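# Flip a loose cup onto the empty fixture's peg

## Task

Take the free cup that is standing mouth-up, turn it over, and seat it mouth-down on the uncovered peg of the fixture that has no cup, pushed fully down; the cups already sitting on the other fixtures must remain on them at the end, and the hand must have released the cup.

## Robot and tools

Robot: two six-joint arms, left_arm and right_arm, each ending in a four-digit hand (index, middle, ring, thumb). right_arm has a right hand, left_arm its mirror image. Bases in the scene frame: left_arm at (-0.035, +0.344, +0.041) m, right_arm at (+0.038, -0.394, +0.041) m, both nearly unrotated about z. Two fixed cameras, cam_high and cam_low (896x504), look at the table from a stand behind the arms.

Frames: the scene frame has its origin at table-top height midway between the arms, +z up, +x out over the table, left_arm toward +y. Camera calibration and the table use this frame. Everything about a hand (positions, quaternions, velocities, Hand target, offsets) is in that arm's own base frame; rotations turn about the Hand target's position. Hand point axes (right hand): +z runs along straight fingers toward the tips, +x across the palm away from the thumb, +y out of the palm side (palm surface at y = -0.062). On the left hand +x points toward the thumb. A rigid mast sits by the wrist on the palm side and can collide with things.

The 48-number row (every value in [-1, 1], both arms always present): left dx, dy, dz, rx, ry, rz; 16 left hand motors; left current_limit, speed; then right dx, dy, dz, rx, ry, rz; 16 right hand motors; right current_limit, speed. dx..rz are an offset, not a pose: a shift from the arm's Hand target as it stood when the action or move began, along that arm's base axes. Scale: 1.0 equals 0.6 m or 180 degrees; rx, ry, rz form a single rotation vector. All six at 0 re-request the current Hand target. Offsets do not stack within one action, but each new call starts from the updated target, so sending the same offset again moves further.

Hand motor order: index_mcp, index_abd, index_pip, index_dip, middle_mcp, middle_abd, middle_pip, middle_dip, ring_mcp, ring_abd, ring_pip, ring_dip, thumb_cmc, thumb_axl, thumb_mcp, thumb_ipl. Each is an absolute goal mapped linearly across its hinge range; moving toward -1 generally curls or closes. Straight values: _mcp +0.75, _abd 0.00, _pip +0.58, _dip +0.70, thumb_cmc +0.71 (flat beside palm; lower swings it in front), thumb_axl +0.68, thumb_mcp +0.23, thumb_ipl +0.17. A 0 is a real goal, not 'unchanged'; to keep a hand as is, copy back its hand_goal, hand_current_limit and hand_speed. current_limit maps -1..+1 to 0..550 mA (floor 11 mA); speed sets joint speed to (speed+1)/2 of 8.5 rad/s. Initial values: +0.4 and -0.6. Grip force grows with how far the goal lies past the object's surface.

Tools:
- execute_actions(actions, cameras): actions is a list of actions; each action is up to 15 rows, one per 1/30 s step, the last row repeated to fill 15. Images come back only for an empty list or when cameras names them (["all"], names, or []).
- move(target, speed, blend, stop_force, zero, blocking, cameras): straight-line motion of each hand point. target is one 48-number row or a list of up to 15 rows, every row an offset from the same starting Hand targets. speed is path top speed in m/s (0.002 to 3.6, default 0.25; turning up to twice that in rad/s), one value or one per target. blend, in metres, rounds corners in a list (0 means stop at each). stop_force (3 to 120 N, both arms) ends an arm's path on felt resistance; not reliable when the hand rotates, and omit it when backing off a contact. zero (default true) re-zeros before the move; blocking=false returns early and cannot be combined with stop_force. The reply adds a 'move:' line: done, off_target, moving, held or fault, plus limits=paced (pose clipped) or limits=held (steps withheld). Moves do not avoid obstacles or the other arm; do not route a path near an arm's own base.
- wait(seconds 0 to 10, cameras); stop(cameras) brakes a running move.
- zoom_image(camera cam_high or cam_low, region [x0, y0, x1, y1] in pixels, at most 504 by 504) on the latest image.
- zero_wrist_force(arm: left_arm or right_arm).
- finished_scene(scene 1) ends the scene for good.

Reading results: per arm, end_effector_position (m), end_effector_quat_wxyz, velocities, Hand target (the pose your next offsets count from; the hand may rest short of it), joint positions and torques, Wrist force/torque in the hand's own axes plus the peak since last shown, and per motor hand_goal, hand_measured, hand_current_ma, hand_state (moving, goal, blocked, overload). Joint velocities 'within noise' means the arm is still. MOTOR HOT, fault lines and HAND FAULT warn of trouble; after a HAND FAULT line the rest of that reply's robot calls are skipped.

Cautions: commanded orientation is clipped to 32 degrees from the measured one each step. Net force near 150 N or joint contact torque at the limit (26 N m on wrist joints) stops the arm for 10 s; the arms are stiff, so aim only slightly past a surface and go slowly. Any hand motor held at 495 mA or more for 5 s shuts down. Do not let the arms or hands touch or squeeze each other. Avoid fast impacts, dropping the cup from height, knocking the seated cups off, or letting anything leave the table. Stretched or straining arms heat up and can brake for 30 to 60 s. Objects may be nudged occasionally, so recheck with cameras before finishing.

Each tool is called after "Call:" in YAML: its name, and indented under it one key for each argument.

## Session

Call:
execute_actions:
  actions: []

Scene clock: 0.00 s.
left_arm: end_effector_position=(+0.1907, +0.1440, +0.1225) hand_goal=(+0.754, +0.000, +0.576, +0.696, +0.754, +0.000, +0.576, +0.696, +0.754, +0.000, +0.576, +0.696, +0.714, +0.678, +0.226, +0.168) hand_measured=(+0.754, +0.000, +0.576, +0.696, +0.754, +0.000, +0.576, +0.696, +0.754, +0.000, +0.576, +0.696, +0.714, +0.678, +0.226, +0.168) hand_current_ma=(+0, +0, +0, +0, +0, +0, +0, +0, +0, +0, +0, +0, +0, +0, +0, +0) hand_state=(goal, goal, goal, goal, goal, goal, goal, goal, goal, goal, goal, goal, goal, goal, goal, goal) hand_current_limit=0.40 hand_speed=-0.60 end_effector_quat_wxyz=(+0.189, +0.931, -0.288, +0.117) | right_arm: end_effector_position=(+0.6454, +0.4925, +0.1926) hand_goal=(+0.754, +0.000, +0.576, +0.696, +0.754, +0.000, +0.576, +0.696, +0.754, +0.000, +0.576, +0.696, +0.714, +0.678, +0.226, +0.168) hand_measured=(+0.754, +0.000, +0.576, +0.696, +0.754, +0.000, +0.576, +0.696, +0.754, +0.000, +0.576, +0.696, +0.714, +0.678, +0.226, +0.168) hand_current_ma=(+0, +0, +0, +0, +0, +0, +0, +0, +0, +0, +0, +0, +0, +0, +0, +0) hand_state=(goal, goal, goal, goal, goal, goal, goal, goal, goal, goal, goal, goal, goal, goal, goal, goal) hand_current_limit=0.40 hand_speed=-0.60 end_effector_quat_wxyz=(+0.146, -0.236, +0.930, -0.240)
Joint positions: left_arm=[4.522 -1.458 -2.366 -1.298 1.383 -2.692] | right_arm=[0.546 -0.896 1.112 -1.943 -2.12 -1.565]
Joint velocities: within noise
Joint torques (N m): no reading
Wrist force (N): no reading
Wrist torque (N m): no reading
Wrist force, peak (N): no reading
Hand target: left_arm +0.1907, +0.1440, +0.1225; +0.189, +0.931, -0.288, +0.117 | right_arm +0.6454, +0.4925, +0.1926; +0.146, -0.236, +0.930, -0.240

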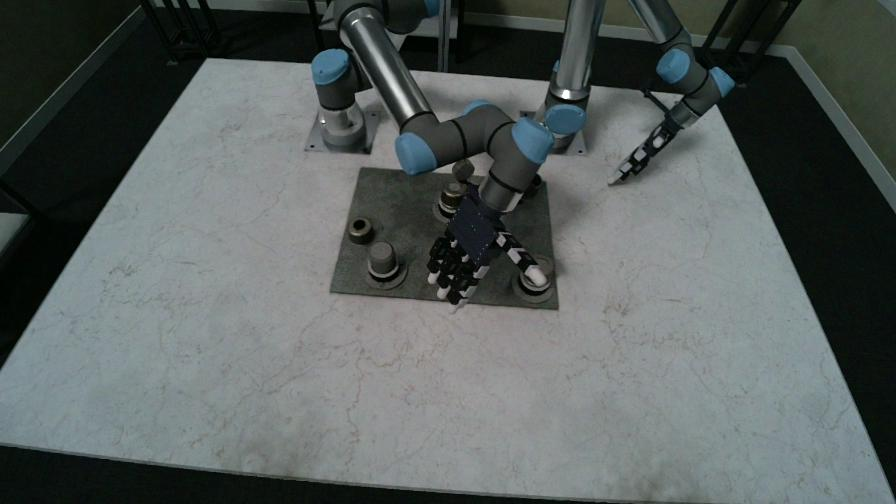

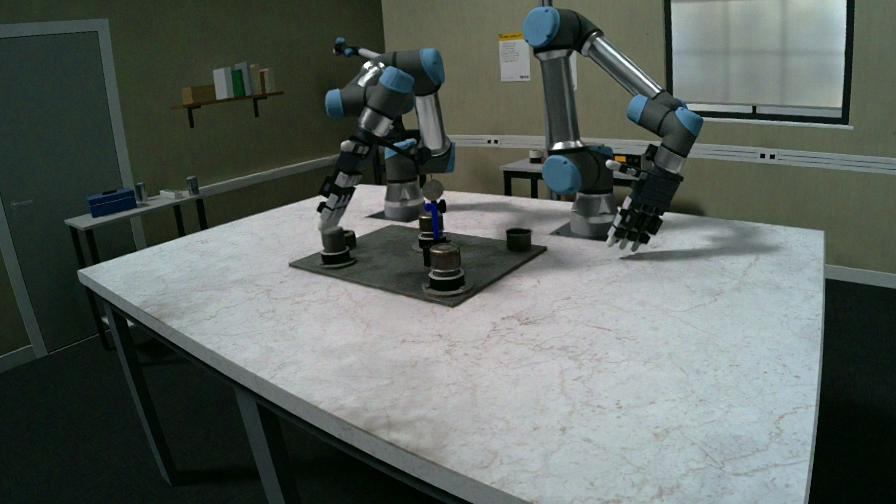

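Call:
zoom_image:
  camera: "cam_high"
  region: [310, 140, 590, 320]

Call:
zoom_image:
  camera: "cam_low"
  region: [280, 160, 560, 320]

Scaled by 1.800 from the camera's 896x504 image, which has a finer 1280x720 frame.

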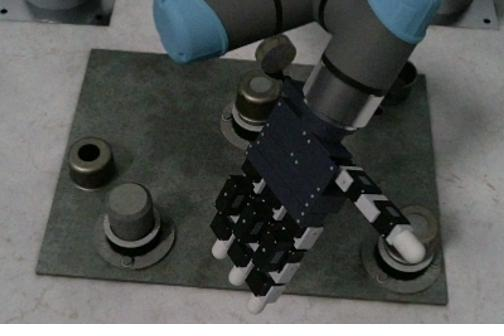

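Scaled by 1.800 from the camera's 896x504 image, which has a finer 1280x720 frame.

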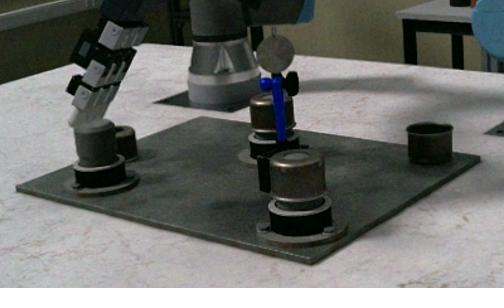

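Call:
move:
  target:
    - [0,0,0,0,0,0,0.754,0,0.576,0.696,0.754,0,0.576,0.696,0.754,0,0.576,0.696,0.714,0.678,0.226,0.168,0.4,-0.6,0,0,0.3333,0,0,0,0.754,0,0.576,0.696,0.754,0,0.576,0.696,0.754,0,0.576,0.696,0.714,0.678,0.226,0.168,0.4,-0.6]
    - [0,0,0,0,0,0,0.754,0,0.576,0.696,0.754,0,0.576,0.696,0.754,0,0.576,0.696,0.714,0.678,0.226,0.168,0.4,-0.6,-0.25,-0.8,0.4167,0,0,0,0.754,0,0.576,0.696,0.754,0,0.576,0.696,0.754,0,0.576,0.696,0.714,0.678,0.226,0.168,0.4,-0.6]
  blend: [0.05, 0]
  speed: 0.25
  cameras: ["all"]

Scene clock: 82.57 s.
left_arm: end_effector_position=(+0.1907, +0.1440, +0.1225) hand_goal=(+0.754, +0.000, +0.576, +0.696, +0.754, +0.000, +0.576, +0.696, +0.754, +0.000, +0.576, +0.696, +0.714, +0.678, +0.226, +0.168) hand_measured=(+0.754, +0.000, +0.576, +0.696, +0.754, +0.000, +0.576, +0.696, +0.754, +0.000, +0.576, +0.696, +0.714, +0.678, +0.224, +0.168) hand_current_ma=(-4, +0, +4, +0, -4, +0, +4, +0, -4, +0, +4, +0, +1, -4, -10, -2) hand_state=(goal, goal, goal, goal, goal, goal, goal, goal, goal, goal, goal, goal, goal, goal, goal, goal) hand_current_limit=0.40 hand_speed=-0.60 end_effector_quat_wxyz=(+0.189, +0.931, -0.288, +0.117) | right_arm: end_effector_position=(+0.4954, +0.0125, +0.4426) hand_goal=(+0.754, +0.000, +0.576, +0.696, +0.754, +0.000, +0.576, +0.696, +0.754, +0.000, +0.576, +0.696, +0.714, +0.678, +0.226, +0.168) hand_measured=(+0.750, +0.000, +0.576, +0.696, +0.750, +0.000, +0.576, +0.696, +0.750, +0.000, +0.576, +0.696, +0.710, +0.678, +0.224, +0.168) hand_current_ma=(-2, +0, +0, +0, -2, +0, +0, +0, -1, +0, +0, +0, -1, +0, -1, +0) hand_state=(goal, goal, goal, goal, goal, goal, goal, goal, goal, goal, goal, goal, goal, goal, goal, goal) hand_current_limit=0.40 hand_speed=-0.60 end_effector_quat_wxyz=(+0.146, -0.236, +0.930, -0.240)
Joint positions: left_arm=[4.522 -1.458 -2.366 -1.298 1.383 -2.692] | right_arm=[-0.271 -1.756 1.635 -1.96 -1.834 -2.407]
Joint torques (N m): left_arm=[1.02 12.35 15.14 1.51 -0.31 0.23] | right_arm=[-6.3 -18.02 -30.95 -1.06 0.49 -1.66]
Wrist force (N): left_arm=[-0.8 0.1 0.4] | right_arm=[-0.1 0.4 -0.4]
Wrist torque (N m): left_arm=[-0.02 0.12 -0.07] | right_arm=[0.05 0.04 -0.01]
Wrist force, peak (N): left_arm=[-0.9 0.0 0.6] | right_arm=[0.2 1.3 2.1]
Hand target: left_arm +0.1907, +0.1440, +0.1225; +0.189, +0.931, -0.288, +0.117 | right_arm +0.4954, +0.0125, +0.4426; +0.146, -0.236, +0.930, -0.240
Off the commanded pose: left_arm 0.000 m, 0 deg | right_arm 0.000 m, 0 deg.
move: done

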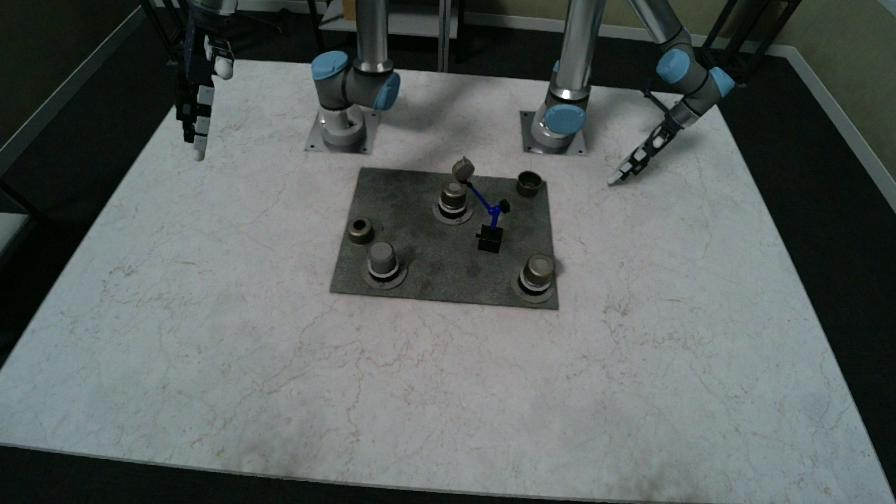

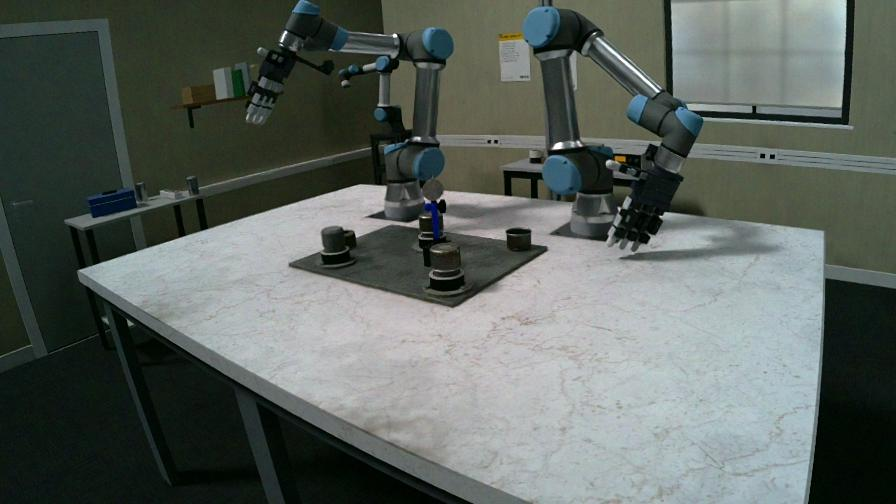

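Call:
zoom_image:
  camera: "cam_high"
  region: [320, 140, 580, 320]

Call:
zoom_image:
  camera: "cam_low"
  region: [280, 165, 560, 310]

Call:
zoom_image:
  camera: "cam_high"
  region: [340, 200, 420, 300]

Call:
zoom_image:
  camera: "cam_high"
  region: [500, 160, 570, 210]

Call:
zoom_image:
  camera: "cam_low"
  region: [490, 215, 560, 265]

Call:
zoom_image:
  camera: "cam_low"
  region: [300, 210, 380, 280]

Call:
zoom_image:
  camera: "cam_low"
  region: [410, 230, 490, 310]

Scaled by 1.938 from the camera's 896x504 image, which has a finer 1280x720 frame.

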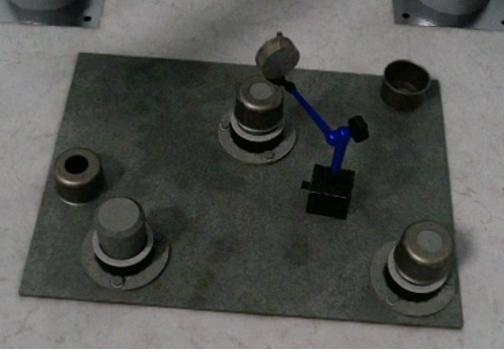

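Scaled by 1.800 from the camera's 896x504 image, which has a finer 1280x720 frame.

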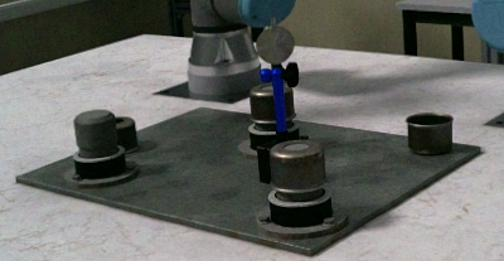

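Scaled by 5.040 from the camera's 896x504 image, which has a finer 1280x720 frame.

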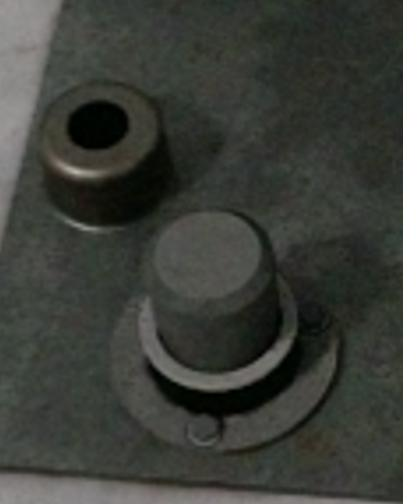

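Scaled by 7.200 from the camera's 896x504 image, which has a finer 1280x720 frame.

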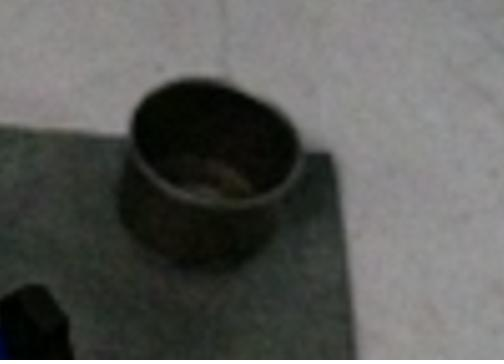

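Scaled by 7.200 from the camera's 896x504 image, which has a finer 1280x720 frame.

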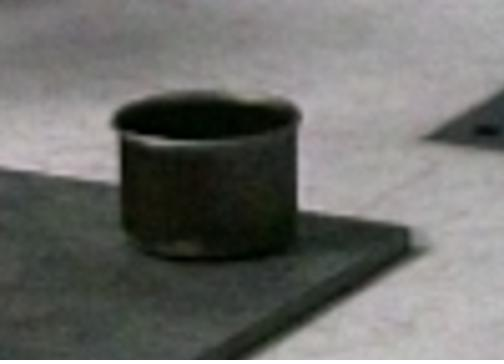

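Scaled by 6.300 from the camera's 896x504 image, which has a finer 1280x720 frame.

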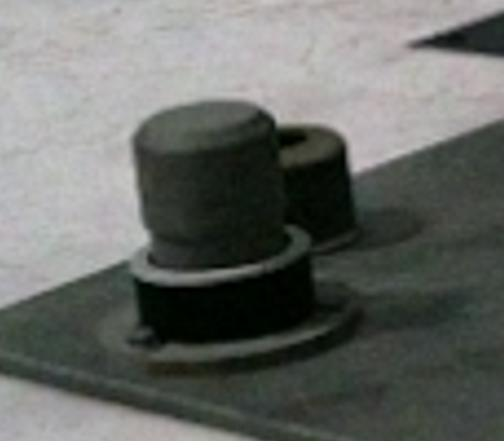

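Scaled by 6.300 from the camera's 896x504 image, which has a finer 1280x720 frame.

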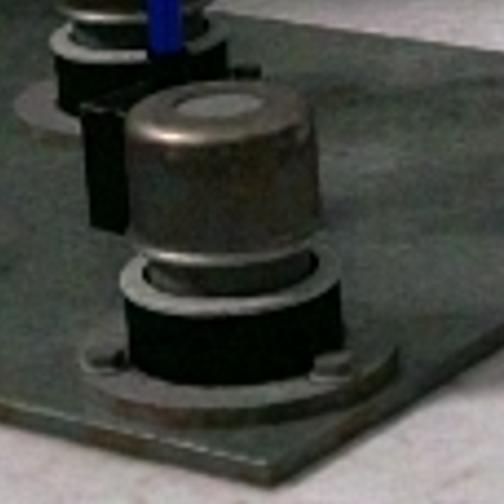

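Call:
move:
  target:
    - [0.2822,-0.14,0.1958,0.2485,-0.025,0.1093,0.712,0,-0.264,0.261,0.712,0,-0.264,0.261,0.754,0,0.576,0.696,-0.667,0.678,0.337,-0.049,0.4,-0.6,0,0,0,0,0,0,0.754,0,0.576,0.696,0.754,0,0.576,0.696,0.754,0,0.576,0.696,0.714,0.678,0.226,0.168,0.4,-0.6]
    - [0.168,-0.3955,-0.0375,0.497,-0.05,0.2187,0.712,0,-0.264,0.261,0.712,0,-0.264,0.261,0.754,0,0.576,0.696,-0.667,0.678,0.337,-0.049,0.4,-0.6,0,0,0,0,0,0,0.754,0,0.576,0.696,0.754,0,0.576,0.696,0.754,0,0.576,0.696,0.714,0.678,0.226,0.168,0.4,-0.6]
  blend: [0.05, 0]
  speed: 0.3
  cameras: ["all"]

Scene clock: 301.87 s.
left_arm: end_effector_position=(+0.2915, -0.0932, +0.1000) hand_goal=(+0.712, +0.000, -0.264, +0.262, +0.712, +0.000, -0.264, +0.262, +0.754, +0.000, +0.576, +0.696, -0.666, +0.678, +0.338, -0.048) hand_measured=(+0.706, +0.000, -0.262, +0.266, +0.706, +0.000, -0.262, +0.266, +0.746, +0.000, +0.576, +0.696, -0.664, +0.678, +0.334, -0.048) hand_current_ma=(-31, +0, +10, +16, -29, +0, +10, +16, -41, +0, +1, +0, +6, -4, -32, +6) hand_state=(goal, goal, goal, goal, goal, goal, goal, goal, goal, goal, goal, goal, goal, goal, goal, goal) hand_current_limit=0.40 hand_speed=-0.60 end_effector_quat_wxyz=(-0.573, +0.819, +0.000, +0.000) | right_arm: end_effector_position=(+0.4954, +0.0125, +0.4426) hand_goal=(+0.754, +0.000, +0.576, +0.696, +0.754, +0.000, +0.576, +0.696, +0.754, +0.000, +0.576, +0.696, +0.714, +0.678, +0.226, +0.168) hand_measured=(+0.750, +0.000, +0.576, +0.696, +0.750, +0.000, +0.576, +0.696, +0.750, +0.000, +0.576, +0.696, +0.710, +0.678, +0.224, +0.168) hand_current_ma=(-2, +0, +0, +0, -2, +0, +0, +0, -1, +0, +0, +0, -1, +0, -1, +0) hand_state=(goal, goal, goal, goal, goal, goal, goal, goal, goal, goal, goal, goal, goal, goal, goal, goal) hand_current_limit=0.40 hand_speed=-0.60 end_effector_quat_wxyz=(+0.146, -0.236, +0.930, -0.240)
Joint positions: left_arm=[2.687 -1.571 -2.269 -1.749 2.576 -5.67] | right_arm=[-0.271 -1.756 1.635 -1.96 -1.834 -2.407]
Joint torques (N m): left_arm=[-5.46 8.1 19.9 -1.37 1.53 -3.05] | right_arm=[-7.94 -20.96 -30.55 -1.7 1.66 -1.69]
Wrist force (N): left_arm=[2.2 3.4 0.6] | right_arm=[0.1 0.4 -0.2]
Wrist torque (N m): left_arm=[0.30 -0.11 0.24] | right_arm=[0.04 0.00 0.01]
Wrist force, peak (N): left_arm=[1.8 4.9 0.0] | right_arm=[-0.1 0.4 -0.4]
Hand target: left_arm +0.2915, -0.0933, +0.1000; -0.573, +0.819, +0.000, +0.000 | right_arm +0.4954, +0.0125, +0.4426; +0.146, -0.236, +0.930, -0.240
Off the commanded pose: left_arm 0.000 m, 0 deg | right_arm 0.000 m, 0 deg.
move: done

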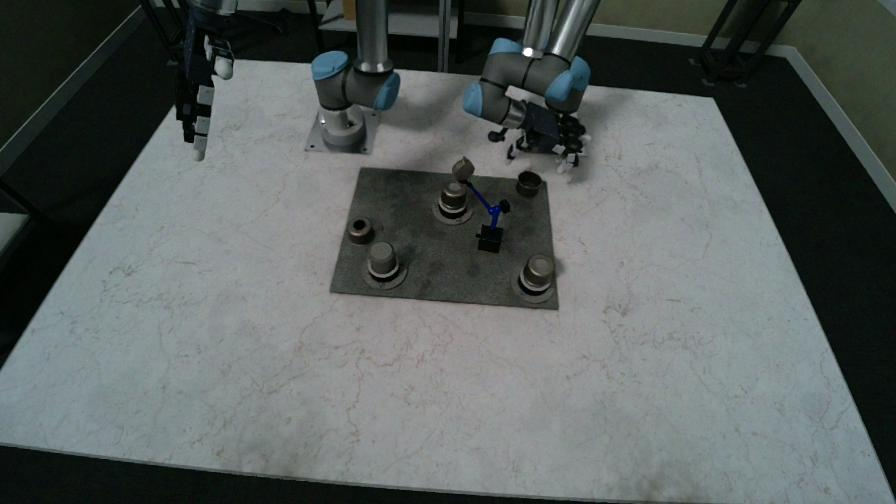

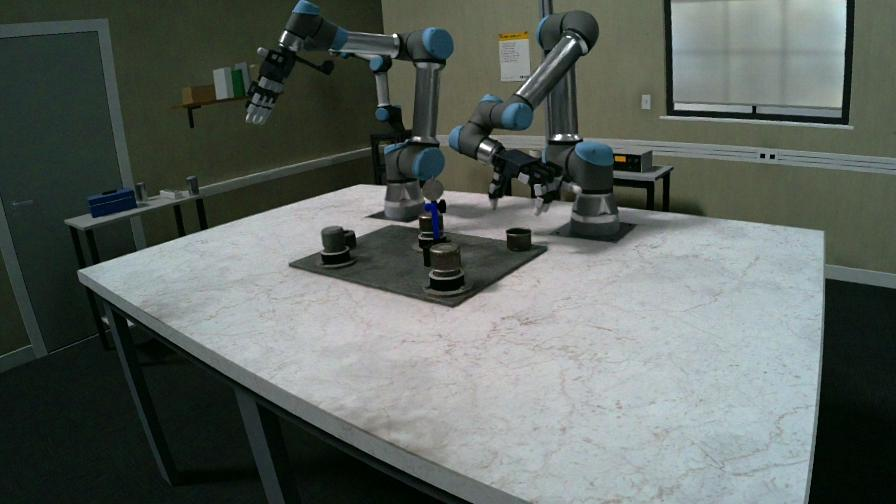

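Call:
zoom_image:
  camera: "cam_high"
  region: [470, 90, 620, 210]

Call:
zoom_image:
  camera: "cam_low"
  region: [460, 130, 600, 260]

Scaled by 3.360 from the camera's 896x504 image, which has a finer 1280x720 frame.

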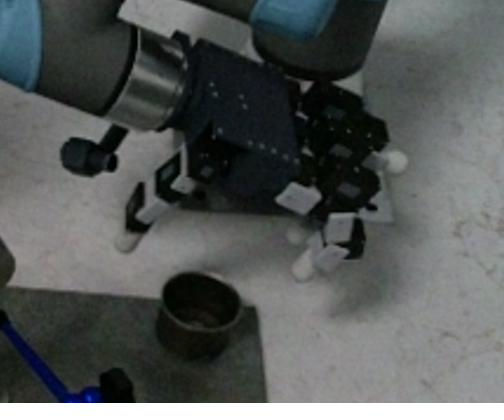

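Scaled by 3.600 from the camera's 896x504 image, which has a finer 1280x720 frame.

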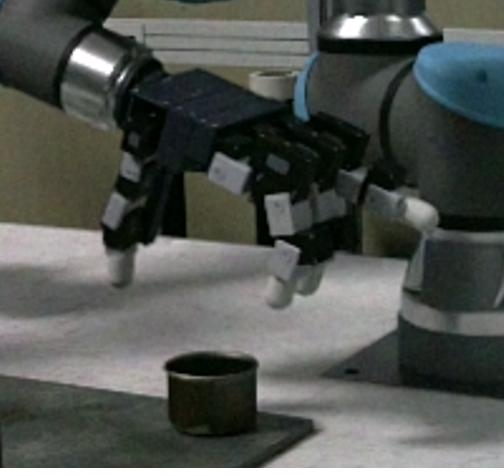

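Call:
move:
  target: [0,0,-0.13,0,0,0,0.712,0,-0.264,0.261,0.712,0,-0.264,0.261,0.754,0,0.576,0.696,-0.667,0.678,0.337,-0.049,0.4,-0.6,0,0,0,0,0,0,0.754,0,0.576,0.696,0.754,0,0.576,0.696,0.754,0,0.576,0.696,0.714,0.678,0.226,0.168,0.4,-0.6]
  speed: 0.12
  cameras: ["all"]

Call:
zoom_image:
  camera: "cam_high"
  region: [470, 90, 620, 210]

Call:
zoom_image:
  camera: "cam_low"
  region: [460, 150, 600, 280]

Scene clock: 336.73 s.
left_arm: end_effector_position=(+0.2915, -0.0933, +0.0220) hand_goal=(+0.712, +0.000, -0.264, +0.262, +0.712, +0.000, -0.264, +0.262, +0.754, +0.000, +0.576, +0.696, -0.666, +0.678, +0.338, -0.048) hand_measured=(+0.706, +0.000, -0.262, +0.266, +0.706, +0.000, -0.262, +0.266, +0.746, +0.000, +0.576, +0.696, -0.664, +0.678, +0.334, -0.048) hand_current_ma=(-32, +0, +10, +16, -30, +0, +10, +16, -44, +0, +0, +0, +6, -4, -31, +6) hand_state=(goal, goal, goal, goal, goal, goal, goal, goal, goal, goal, goal, goal, goal, goal, goal, goal) hand_current_limit=0.40 hand_speed=-0.60 end_effector_quat_wxyz=(-0.573, +0.819, -0.001, +0.000) | right_arm: end_effector_position=(+0.4954, +0.0125, +0.4426) hand_goal=(+0.754, +0.000, +0.576, +0.696, +0.754, +0.000, +0.576, +0.696, +0.754, +0.000, +0.576, +0.696, +0.714, +0.678, +0.226, +0.168) hand_measured=(+0.750, +0.000, +0.576, +0.696, +0.750, +0.000, +0.576, +0.696, +0.750, +0.000, +0.576, +0.696, +0.710, +0.678, +0.224, +0.168) hand_current_ma=(-2, +0, +0, +0, -2, +0, +0, +0, -1, +0, +0, +0, -1, +0, -1, +0) hand_state=(goal, goal, goal, goal, goal, goal, goal, goal, goal, goal, goal, goal, goal, goal, goal, goal) hand_current_limit=0.40 hand_speed=-0.60 end_effector_quat_wxyz=(+0.146, -0.236, +0.930, -0.240)
Joint positions: left_arm=[2.687 -1.756 -2.353 -1.48 2.576 -5.67] | right_arm=[-0.271 -1.756 1.635 -1.96 -1.834 -2.407]
Joint torques (N m): left_arm=[14.66 11.6 13.68 2.32 2.9 0.24] | right_arm=[-4.82 -22.03 -31.15 -2.05 1.71 -1.49]
Wrist force (N): left_arm=[1.5 3.2 0.8] | right_arm=[0.0 0.3 -0.3]
Wrist torque (N m): left_arm=[0.25 -0.03 0.10] | right_arm=[0.02 0.02 0.00]
Wrist force, peak (N): left_arm=[1.4 4.5 0.8] | right_arm=[0.0 0.4 -0.6]
Hand target: left_arm +0.2915, -0.0933, +0.0220; -0.573, +0.819, +0.000, +0.000 | right_arm +0.4954, +0.0125, +0.4426; +0.146, -0.236, +0.930, -0.240
Off the commanded pose: left_arm 0.000 m, 0 deg | right_arm 0.000 m, 0 deg.
move: done

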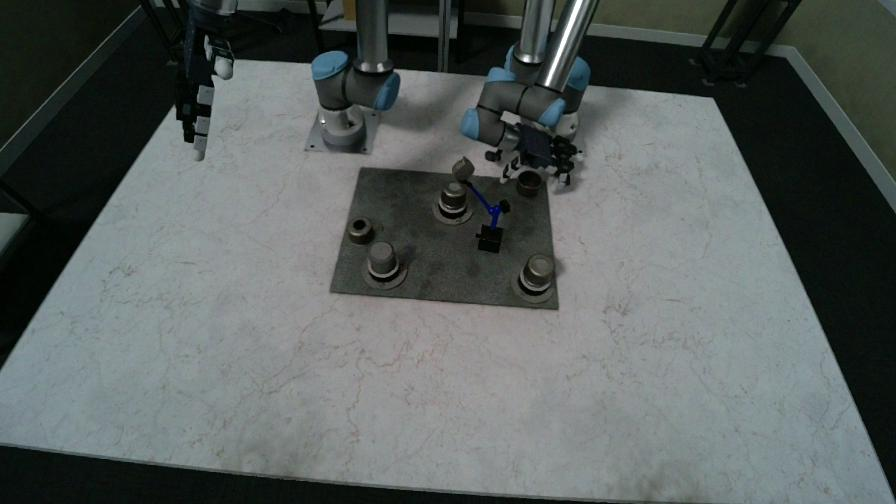

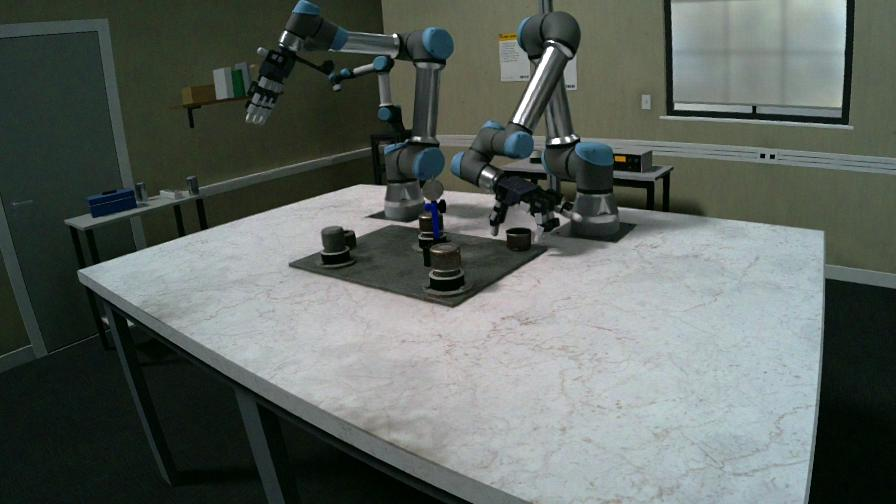

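Scaled by 3.360 from the camera's 896x504 image, which has a finer 1280x720 frame.

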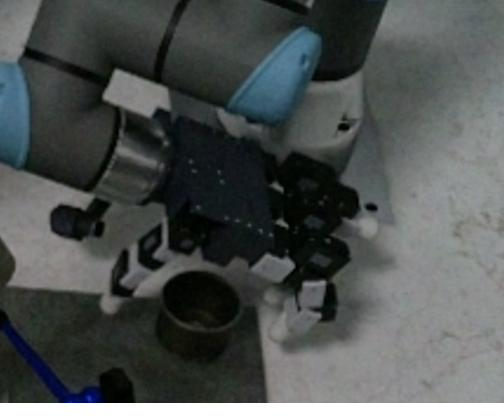

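Scaled by 3.600 from the camera's 896x504 image, which has a finer 1280x720 frame.

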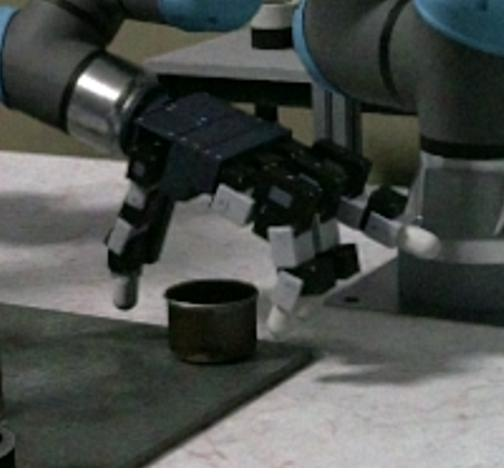

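Call:
move:
  target: [0,0,0,0,0,0,0.36,0,-0.264,0.261,0.36,0,-0.264,0.261,0.754,0,0.576,0.696,-0.667,0.678,0.02,-0.049,0.4,-0.9,0,0,0,0,0,0,0.754,0,0.576,0.696,0.754,0,0.576,0.696,0.754,0,0.576,0.696,0.714,0.678,0.226,0.168,0.4,-0.6]
  cameras: ["all"]

Call:
zoom_image:
  camera: "cam_high"
  region: [470, 90, 620, 210]

Call:
zoom_image:
  camera: "cam_low"
  region: [460, 150, 600, 280]

Scene clock: 344.17 s.
left_arm: end_effector_position=(+0.2915, -0.0933, +0.0220) hand_goal=(+0.360, +0.000, -0.264, +0.262, +0.360, +0.000, -0.264, +0.262, +0.754, +0.000, +0.576, +0.696, -0.666, +0.678, +0.020, -0.048) hand_measured=(+0.422, +0.002, -0.252, +0.266, +0.418, -0.002, -0.252, +0.266, +0.746, +0.000, +0.576, +0.696, -0.664, +0.678, +0.100, -0.038) hand_current_ma=(+331, +5, +59, +16, +310, -8, +58, +16, -44, +0, +0, +0, +6, -4, +385, +70) hand_state=(blocked, goal, goal, goal, blocked, goal, goal, goal, goal, goal, goal, goal, goal, goal, blocked, goal) hand_current_limit=0.40 hand_speed=-0.90 end_effector_quat_wxyz=(-0.573, +0.819, +0.000, +0.000) | right_arm: end_effector_position=(+0.4954, +0.0125, +0.4426) hand_goal=(+0.754, +0.000, +0.576, +0.696, +0.754, +0.000, +0.576, +0.696, +0.754, +0.000, +0.576, +0.696, +0.714, +0.678, +0.226, +0.168) hand_measured=(+0.750, +0.000, +0.576, +0.696, +0.750, +0.000, +0.576, +0.696, +0.750, +0.000, +0.576, +0.696, +0.710, +0.678, +0.224, +0.168) hand_current_ma=(-2, +0, +0, +0, -2, +0, +0, +0, -1, +0, +0, +0, -1, +0, -1, +0) hand_state=(goal, goal, goal, goal, goal, goal, goal, goal, goal, goal, goal, goal, goal, goal, goal, goal) hand_current_limit=0.40 hand_speed=-0.60 end_effector_quat_wxyz=(+0.146, -0.236, +0.930, -0.240)
Joint positions: left_arm=[2.687 -1.756 -2.353 -1.48 2.576 -5.67] | right_arm=[-0.271 -1.756 1.635 -1.96 -1.834 -2.407]
Joint torques (N m): left_arm=[14.08 12.29 13.84 2.37 1.99 -2.22] | right_arm=[-5.29 -20.28 -29.78 -2.31 1.8 -1.66]
Wrist force (N): left_arm=[1.4 -1.4 0.4] | right_arm=[-0.2 0.4 -0.3]
Wrist torque (N m): left_arm=[0.26 -0.04 0.11] | right_arm=[0.04 0.04 -0.01]
Wrist force, peak (N): left_arm=[1.8 3.5 1.0] | right_arm=[0.1 0.3 -0.5]
Hand target: left_arm +0.2915, -0.0933, +0.0220; -0.573, +0.819, +0.000, +0.000 | right_arm +0.4954, +0.0125, +0.4426; +0.146, -0.236, +0.930, -0.240
Off the commanded pose: left_arm 0.000 m, 0 deg | right_arm 0.000 m, 0 deg.
move: done

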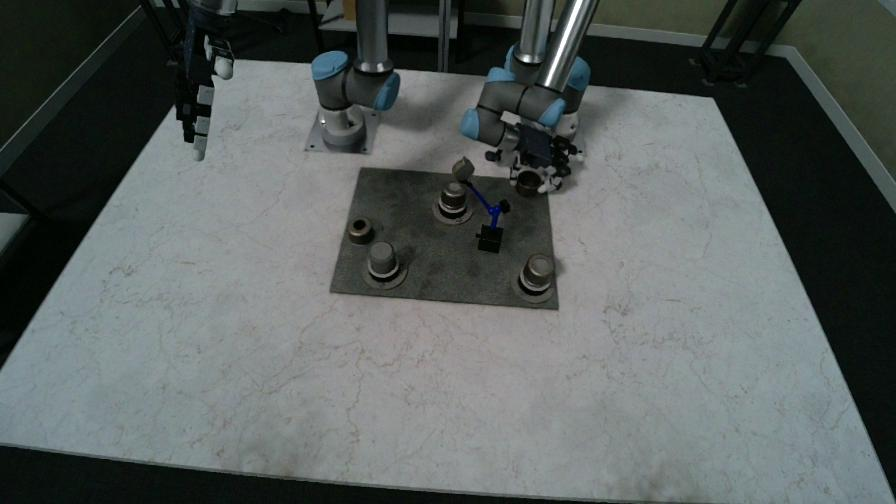

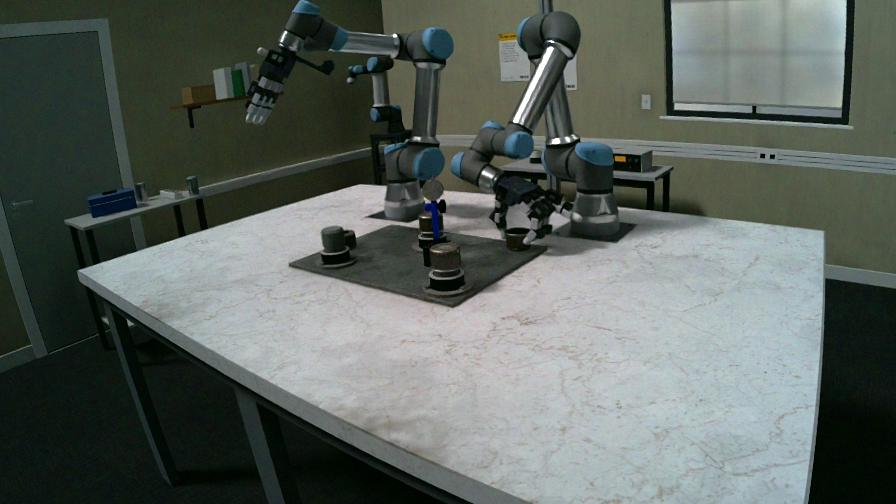

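Scaled by 3.360 from the camera's 896x504 image, which has a finer 1280x720 frame.

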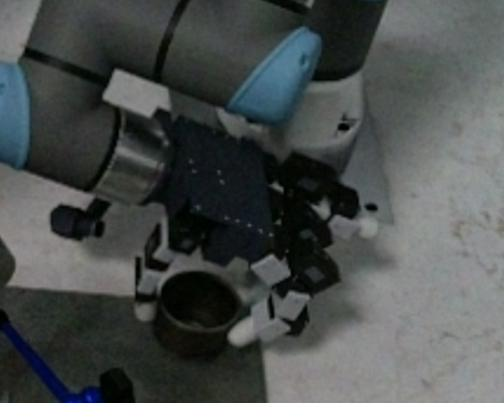

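Scaled by 3.600 from the camera's 896x504 image, which has a finer 1280x720 frame.

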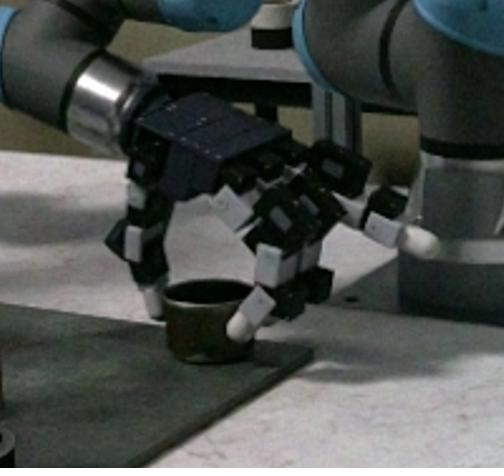

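Call:
move:
  target:
    - [0,0,0,0,0,0,0.34,0,-0.264,0.261,0.34,0,-0.264,0.261,0.754,0,0.576,0.696,-0.667,0.678,-0.04,-0.049,0.7,-0.9,0,0,0,0,0,0,0.754,0,0.576,0.696,0.754,0,0.576,0.696,0.754,0,0.576,0.696,0.714,0.678,0.226,0.168,0.4,-0.6]
    - [0,0,0.08,0,0,0,0.34,0,-0.264,0.261,0.34,0,-0.264,0.261,0.754,0,0.576,0.696,-0.667,0.678,-0.04,-0.049,0.7,-0.9,0,0,0,0,0,0,0.754,0,0.576,0.696,0.754,0,0.576,0.696,0.754,0,0.576,0.696,0.714,0.678,0.226,0.168,0.4,-0.6]
  speed: 0.08
  cameras: ["all"]

Call:
zoom_image:
  camera: "cam_low"
  region: [460, 130, 600, 260]

Call:
zoom_image:
  camera: "cam_high"
  region: [470, 90, 620, 210]

Scene clock: 351.60 s.
left_arm: end_effector_position=(+0.2916, -0.0933, +0.0700) hand_goal=(+0.340, +0.000, -0.264, +0.262, +0.340, +0.000, -0.264, +0.262, +0.754, +0.000, +0.576, +0.696, -0.666, +0.678, -0.040, -0.048) hand_measured=(+0.402, +0.004, -0.240, +0.274, +0.396, -0.004, -0.238, +0.274, +0.746, +0.000, +0.576, +0.696, -0.664, +0.678, +0.096, -0.024) hand_current_ma=(+327, +14, +122, +63, +301, -14, +126, +62, -44, +0, +0, +0, +14, -4, +468, +163) hand_state=(blocked, goal, blocked, goal, blocked, goal, blocked, goal, goal, goal, goal, goal, goal, goal, blocked, blocked) hand_current_limit=0.70 hand_speed=-0.90 end_effector_quat_wxyz=(-0.573, +0.819, +0.000, +0.000) | right_arm: end_effector_position=(+0.4954, +0.0125, +0.4426) hand_goal=(+0.754, +0.000, +0.576, +0.696, +0.754, +0.000, +0.576, +0.696, +0.754, +0.000, +0.576, +0.696, +0.714, +0.678, +0.226, +0.168) hand_measured=(+0.750, +0.000, +0.576, +0.696, +0.750, +0.000, +0.576, +0.696, +0.750, +0.000, +0.576, +0.696, +0.710, +0.678, +0.224, +0.168) hand_current_ma=(-2, +0, +0, +0, -2, +0, +0, +0, -1, +0, +0, +0, -1, +0, -1, +0) hand_state=(goal, goal, goal, goal, goal, goal, goal, goal, goal, goal, goal, goal, goal, goal, goal, goal) hand_current_limit=0.40 hand_speed=-0.60 end_effector_quat_wxyz=(+0.146, -0.236, +0.930, -0.240)
Joint positions: left_arm=[2.687 -1.635 -2.306 -1.647 2.576 -5.67] | right_arm=[-0.271 -1.756 1.635 -1.96 -1.834 -2.407]
Joint torques (N m): left_arm=[-6 22.67 8.86 -0.33 -0.09 -2.97] | right_arm=[-5.9 -21.12 -28.21 -2.65 1.66 -1.63]
Wrist force (N): left_arm=[1.8 5.5 1.6] | right_arm=[0.0 0.3 -0.3]
Wrist torque (N m): left_arm=[0.35 -0.06 0.18] | right_arm=[0.03 0.02 0.00]
Wrist force, peak (N): left_arm=[2.2 5.9 1.9] | right_arm=[0.1 0.5 -0.5]
Hand target: left_arm +0.2915, -0.0933, +0.0700; -0.573, +0.819, +0.000, +0.000 | right_arm +0.4954, +0.0125, +0.4426; +0.146, -0.236, +0.930, -0.240
Off the commanded pose: left_arm 0.000 m, 0 deg | right_arm 0.000 m, 0 deg.
move: done

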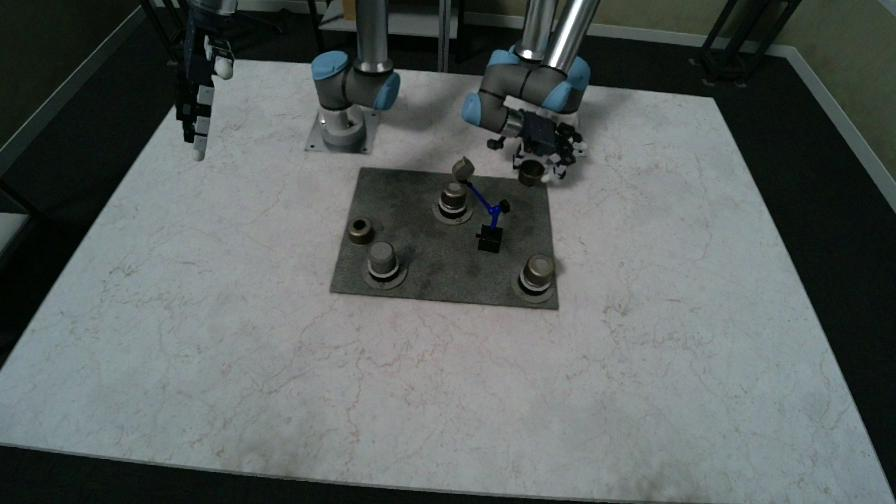

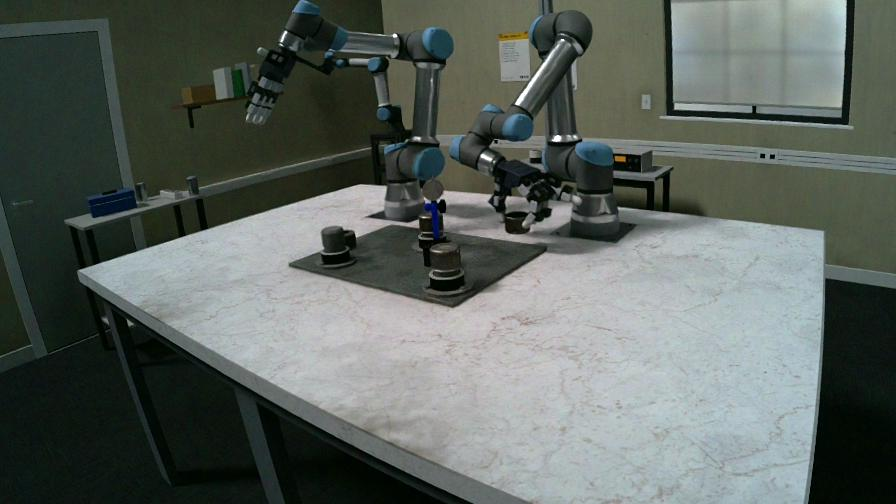

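Scaled by 3.600 from the camera's 896x504 image, which has a finer 1280x720 frame.

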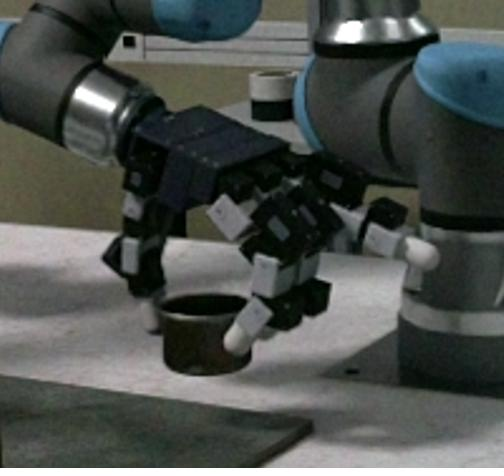

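Scaled by 3.360 from the camera's 896x504 image, which has a finer 1280x720 frame.

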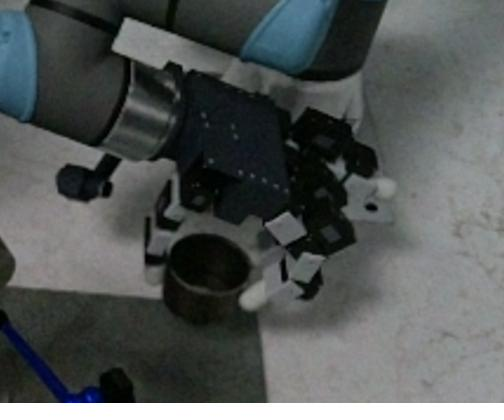

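Call:
move:
  target:
    - [0,0,0.55,0,0,0,0.34,0,-0.264,0.261,0.34,0,-0.264,0.261,0.754,0,0.576,0.696,-0.667,0.678,-0.04,-0.049,0.7,-0.9,0,0,0,0,0,0,0.712,0,-0.264,0.261,0.712,0,-0.264,0.261,0.754,0,0.576,0.696,-0.667,0.678,0.337,-0.049,0.4,-0.6]
    - [0.3988,-0.4495,0.4217,-0.4718,0.1954,0.1954,0.34,0,-0.264,0.261,0.34,0,-0.264,0.261,0.754,0,0.576,0.696,-0.667,0.678,-0.04,-0.049,0.7,-0.9,0.0123,0.3378,-0.197,0.2983,-0.1345,-0.013,0.712,0,-0.264,0.261,0.712,0,-0.264,0.261,0.754,0,0.576,0.696,-0.667,0.678,0.337,-0.049,0.4,-0.6]
  speed: 0.2
  blend: [0.05, 0]
  cameras: ["all"]

Call:
zoom_image:
  camera: "cam_low"
  region: [310, 30, 510, 230]

Call:
zoom_image:
  camera: "cam_high"
  region: [340, 80, 560, 280]

Scene clock: 396.97 s.
left_arm: end_effector_position=(+0.5309, -0.3629, +0.3230) hand_goal=(+0.340, +0.000, -0.264, +0.262, +0.340, +0.000, -0.264, +0.262, +0.754, +0.000, +0.576, +0.696, -0.666, +0.678, -0.040, -0.048) hand_measured=(+0.400, +0.012, -0.232, +0.276, +0.396, -0.002, -0.238, +0.274, +0.754, +0.000, +0.576, +0.696, -0.652, +0.680, +0.096, -0.024) hand_current_ma=(+322, +50, +157, +67, +294, -9, +130, +65, -5, +1, -1, +0, +76, +7, +468, +165) hand_state=(blocked, goal, blocked, goal, blocked, goal, blocked, goal, goal, goal, goal, goal, goal, goal, blocked, blocked) hand_current_limit=0.70 hand_speed=-0.90 end_effector_quat_wxyz=(+0.161, +0.910, +0.066, -0.377) | right_arm: end_effector_position=(+0.5028, +0.2153, +0.3244) hand_goal=(+0.712, +0.000, -0.264, +0.262, +0.712, +0.000, -0.264, +0.262, +0.754, +0.000, +0.576, +0.696, -0.666, +0.678, +0.338, -0.048) hand_measured=(+0.712, +0.000, -0.258, +0.264, +0.712, +0.000, -0.260, +0.266, +0.754, +0.000, +0.576, +0.696, -0.670, +0.678, +0.332, -0.046) hand_current_ma=(+0, +0, +2, +1, +0, +0, +1, +1, +0, +0, +0, +0, -1, +0, -4, +0) hand_state=(goal, goal, goal, goal, goal, goal, goal, goal, goal, goal, goal, goal, goal, goal, goal, goal) hand_current_limit=0.40 hand_speed=-0.60 end_effector_quat_wxyz=(+0.416, -0.073, +0.893, +0.158)
Joint positions: left_arm=[3.033 -2.061 -1.077 -2.328 1.146 -4.796] | right_arm=[-0.228 -1.726 2.344 -2.99 -1.051 -1.738]
Joint torques (N m): left_arm=[-9.57 45.34 13.81 2.43 -2.27 -1.93] | right_arm=[-7.35 -18.39 -24.64 -5.13 -0.06 0.86]
Wrist force (N): left_arm=[3.7 0.8 2.6] | right_arm=[-1.2 1.4 1.0]
Wrist torque (N m): left_arm=[0.19 -0.02 0.13] | right_arm=[0.20 0.28 -0.19]
Wrist force, peak (N): left_arm=[1.9 7.9 2.7] | right_arm=[-0.9 1.9 1.5]
Hand target: left_arm +0.5308, -0.3630, +0.3230; +0.161, +0.910, +0.066, -0.377 | right_arm +0.5028, +0.2152, +0.3244; +0.416, -0.073, +0.893, +0.158
Off the commanded pose: left_arm 0.000 m, 0 deg | right_arm 0.000 m, 0 deg.
move: done; blend cut to 0 m at target 1

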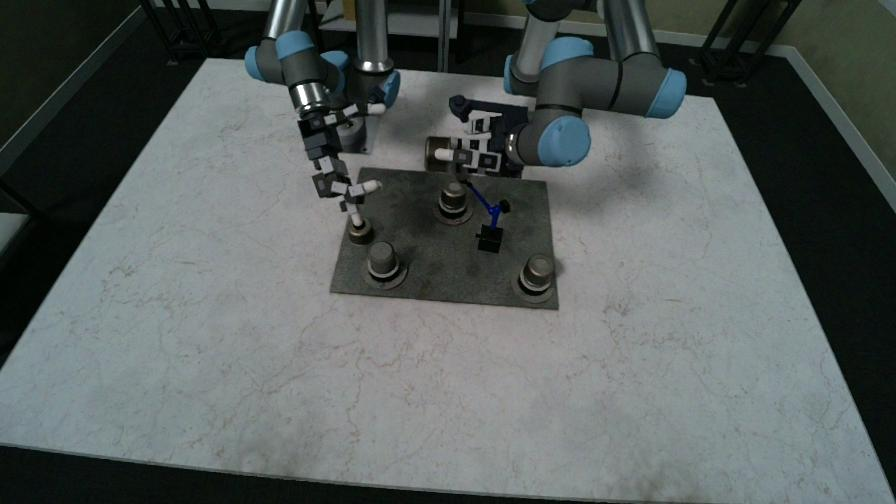

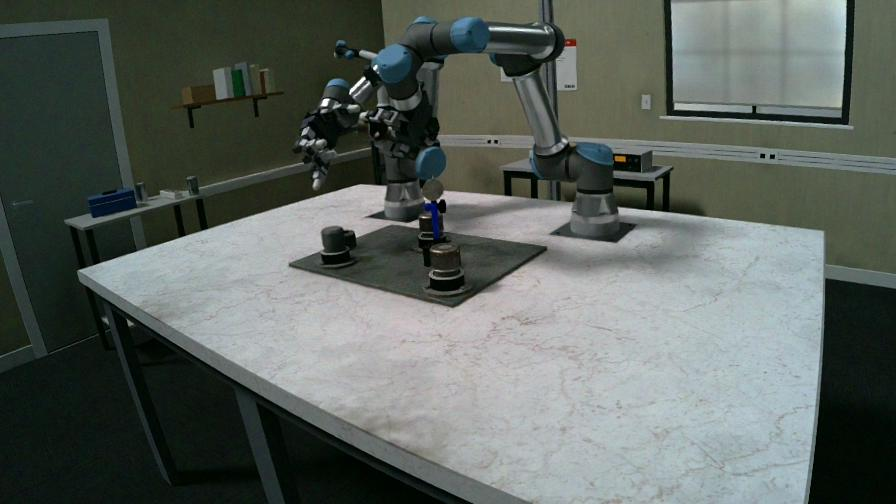

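Scaled by 2.520 from the camera's 896x504 image, which has a finer 1280x720 frame.

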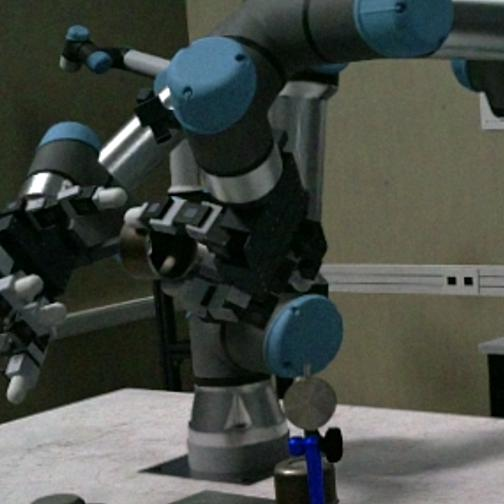

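Scaled by 2.291 from the camera's 896x504 image, which has a finer 1280x720 frame.

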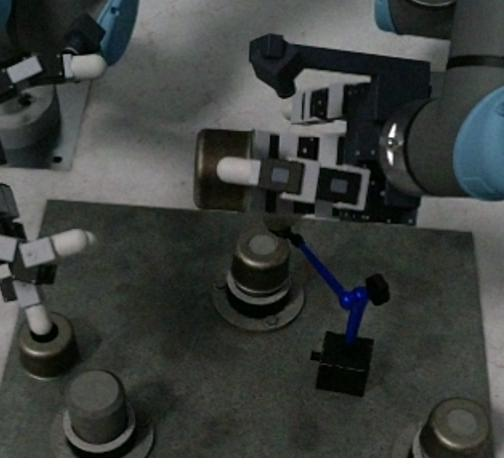

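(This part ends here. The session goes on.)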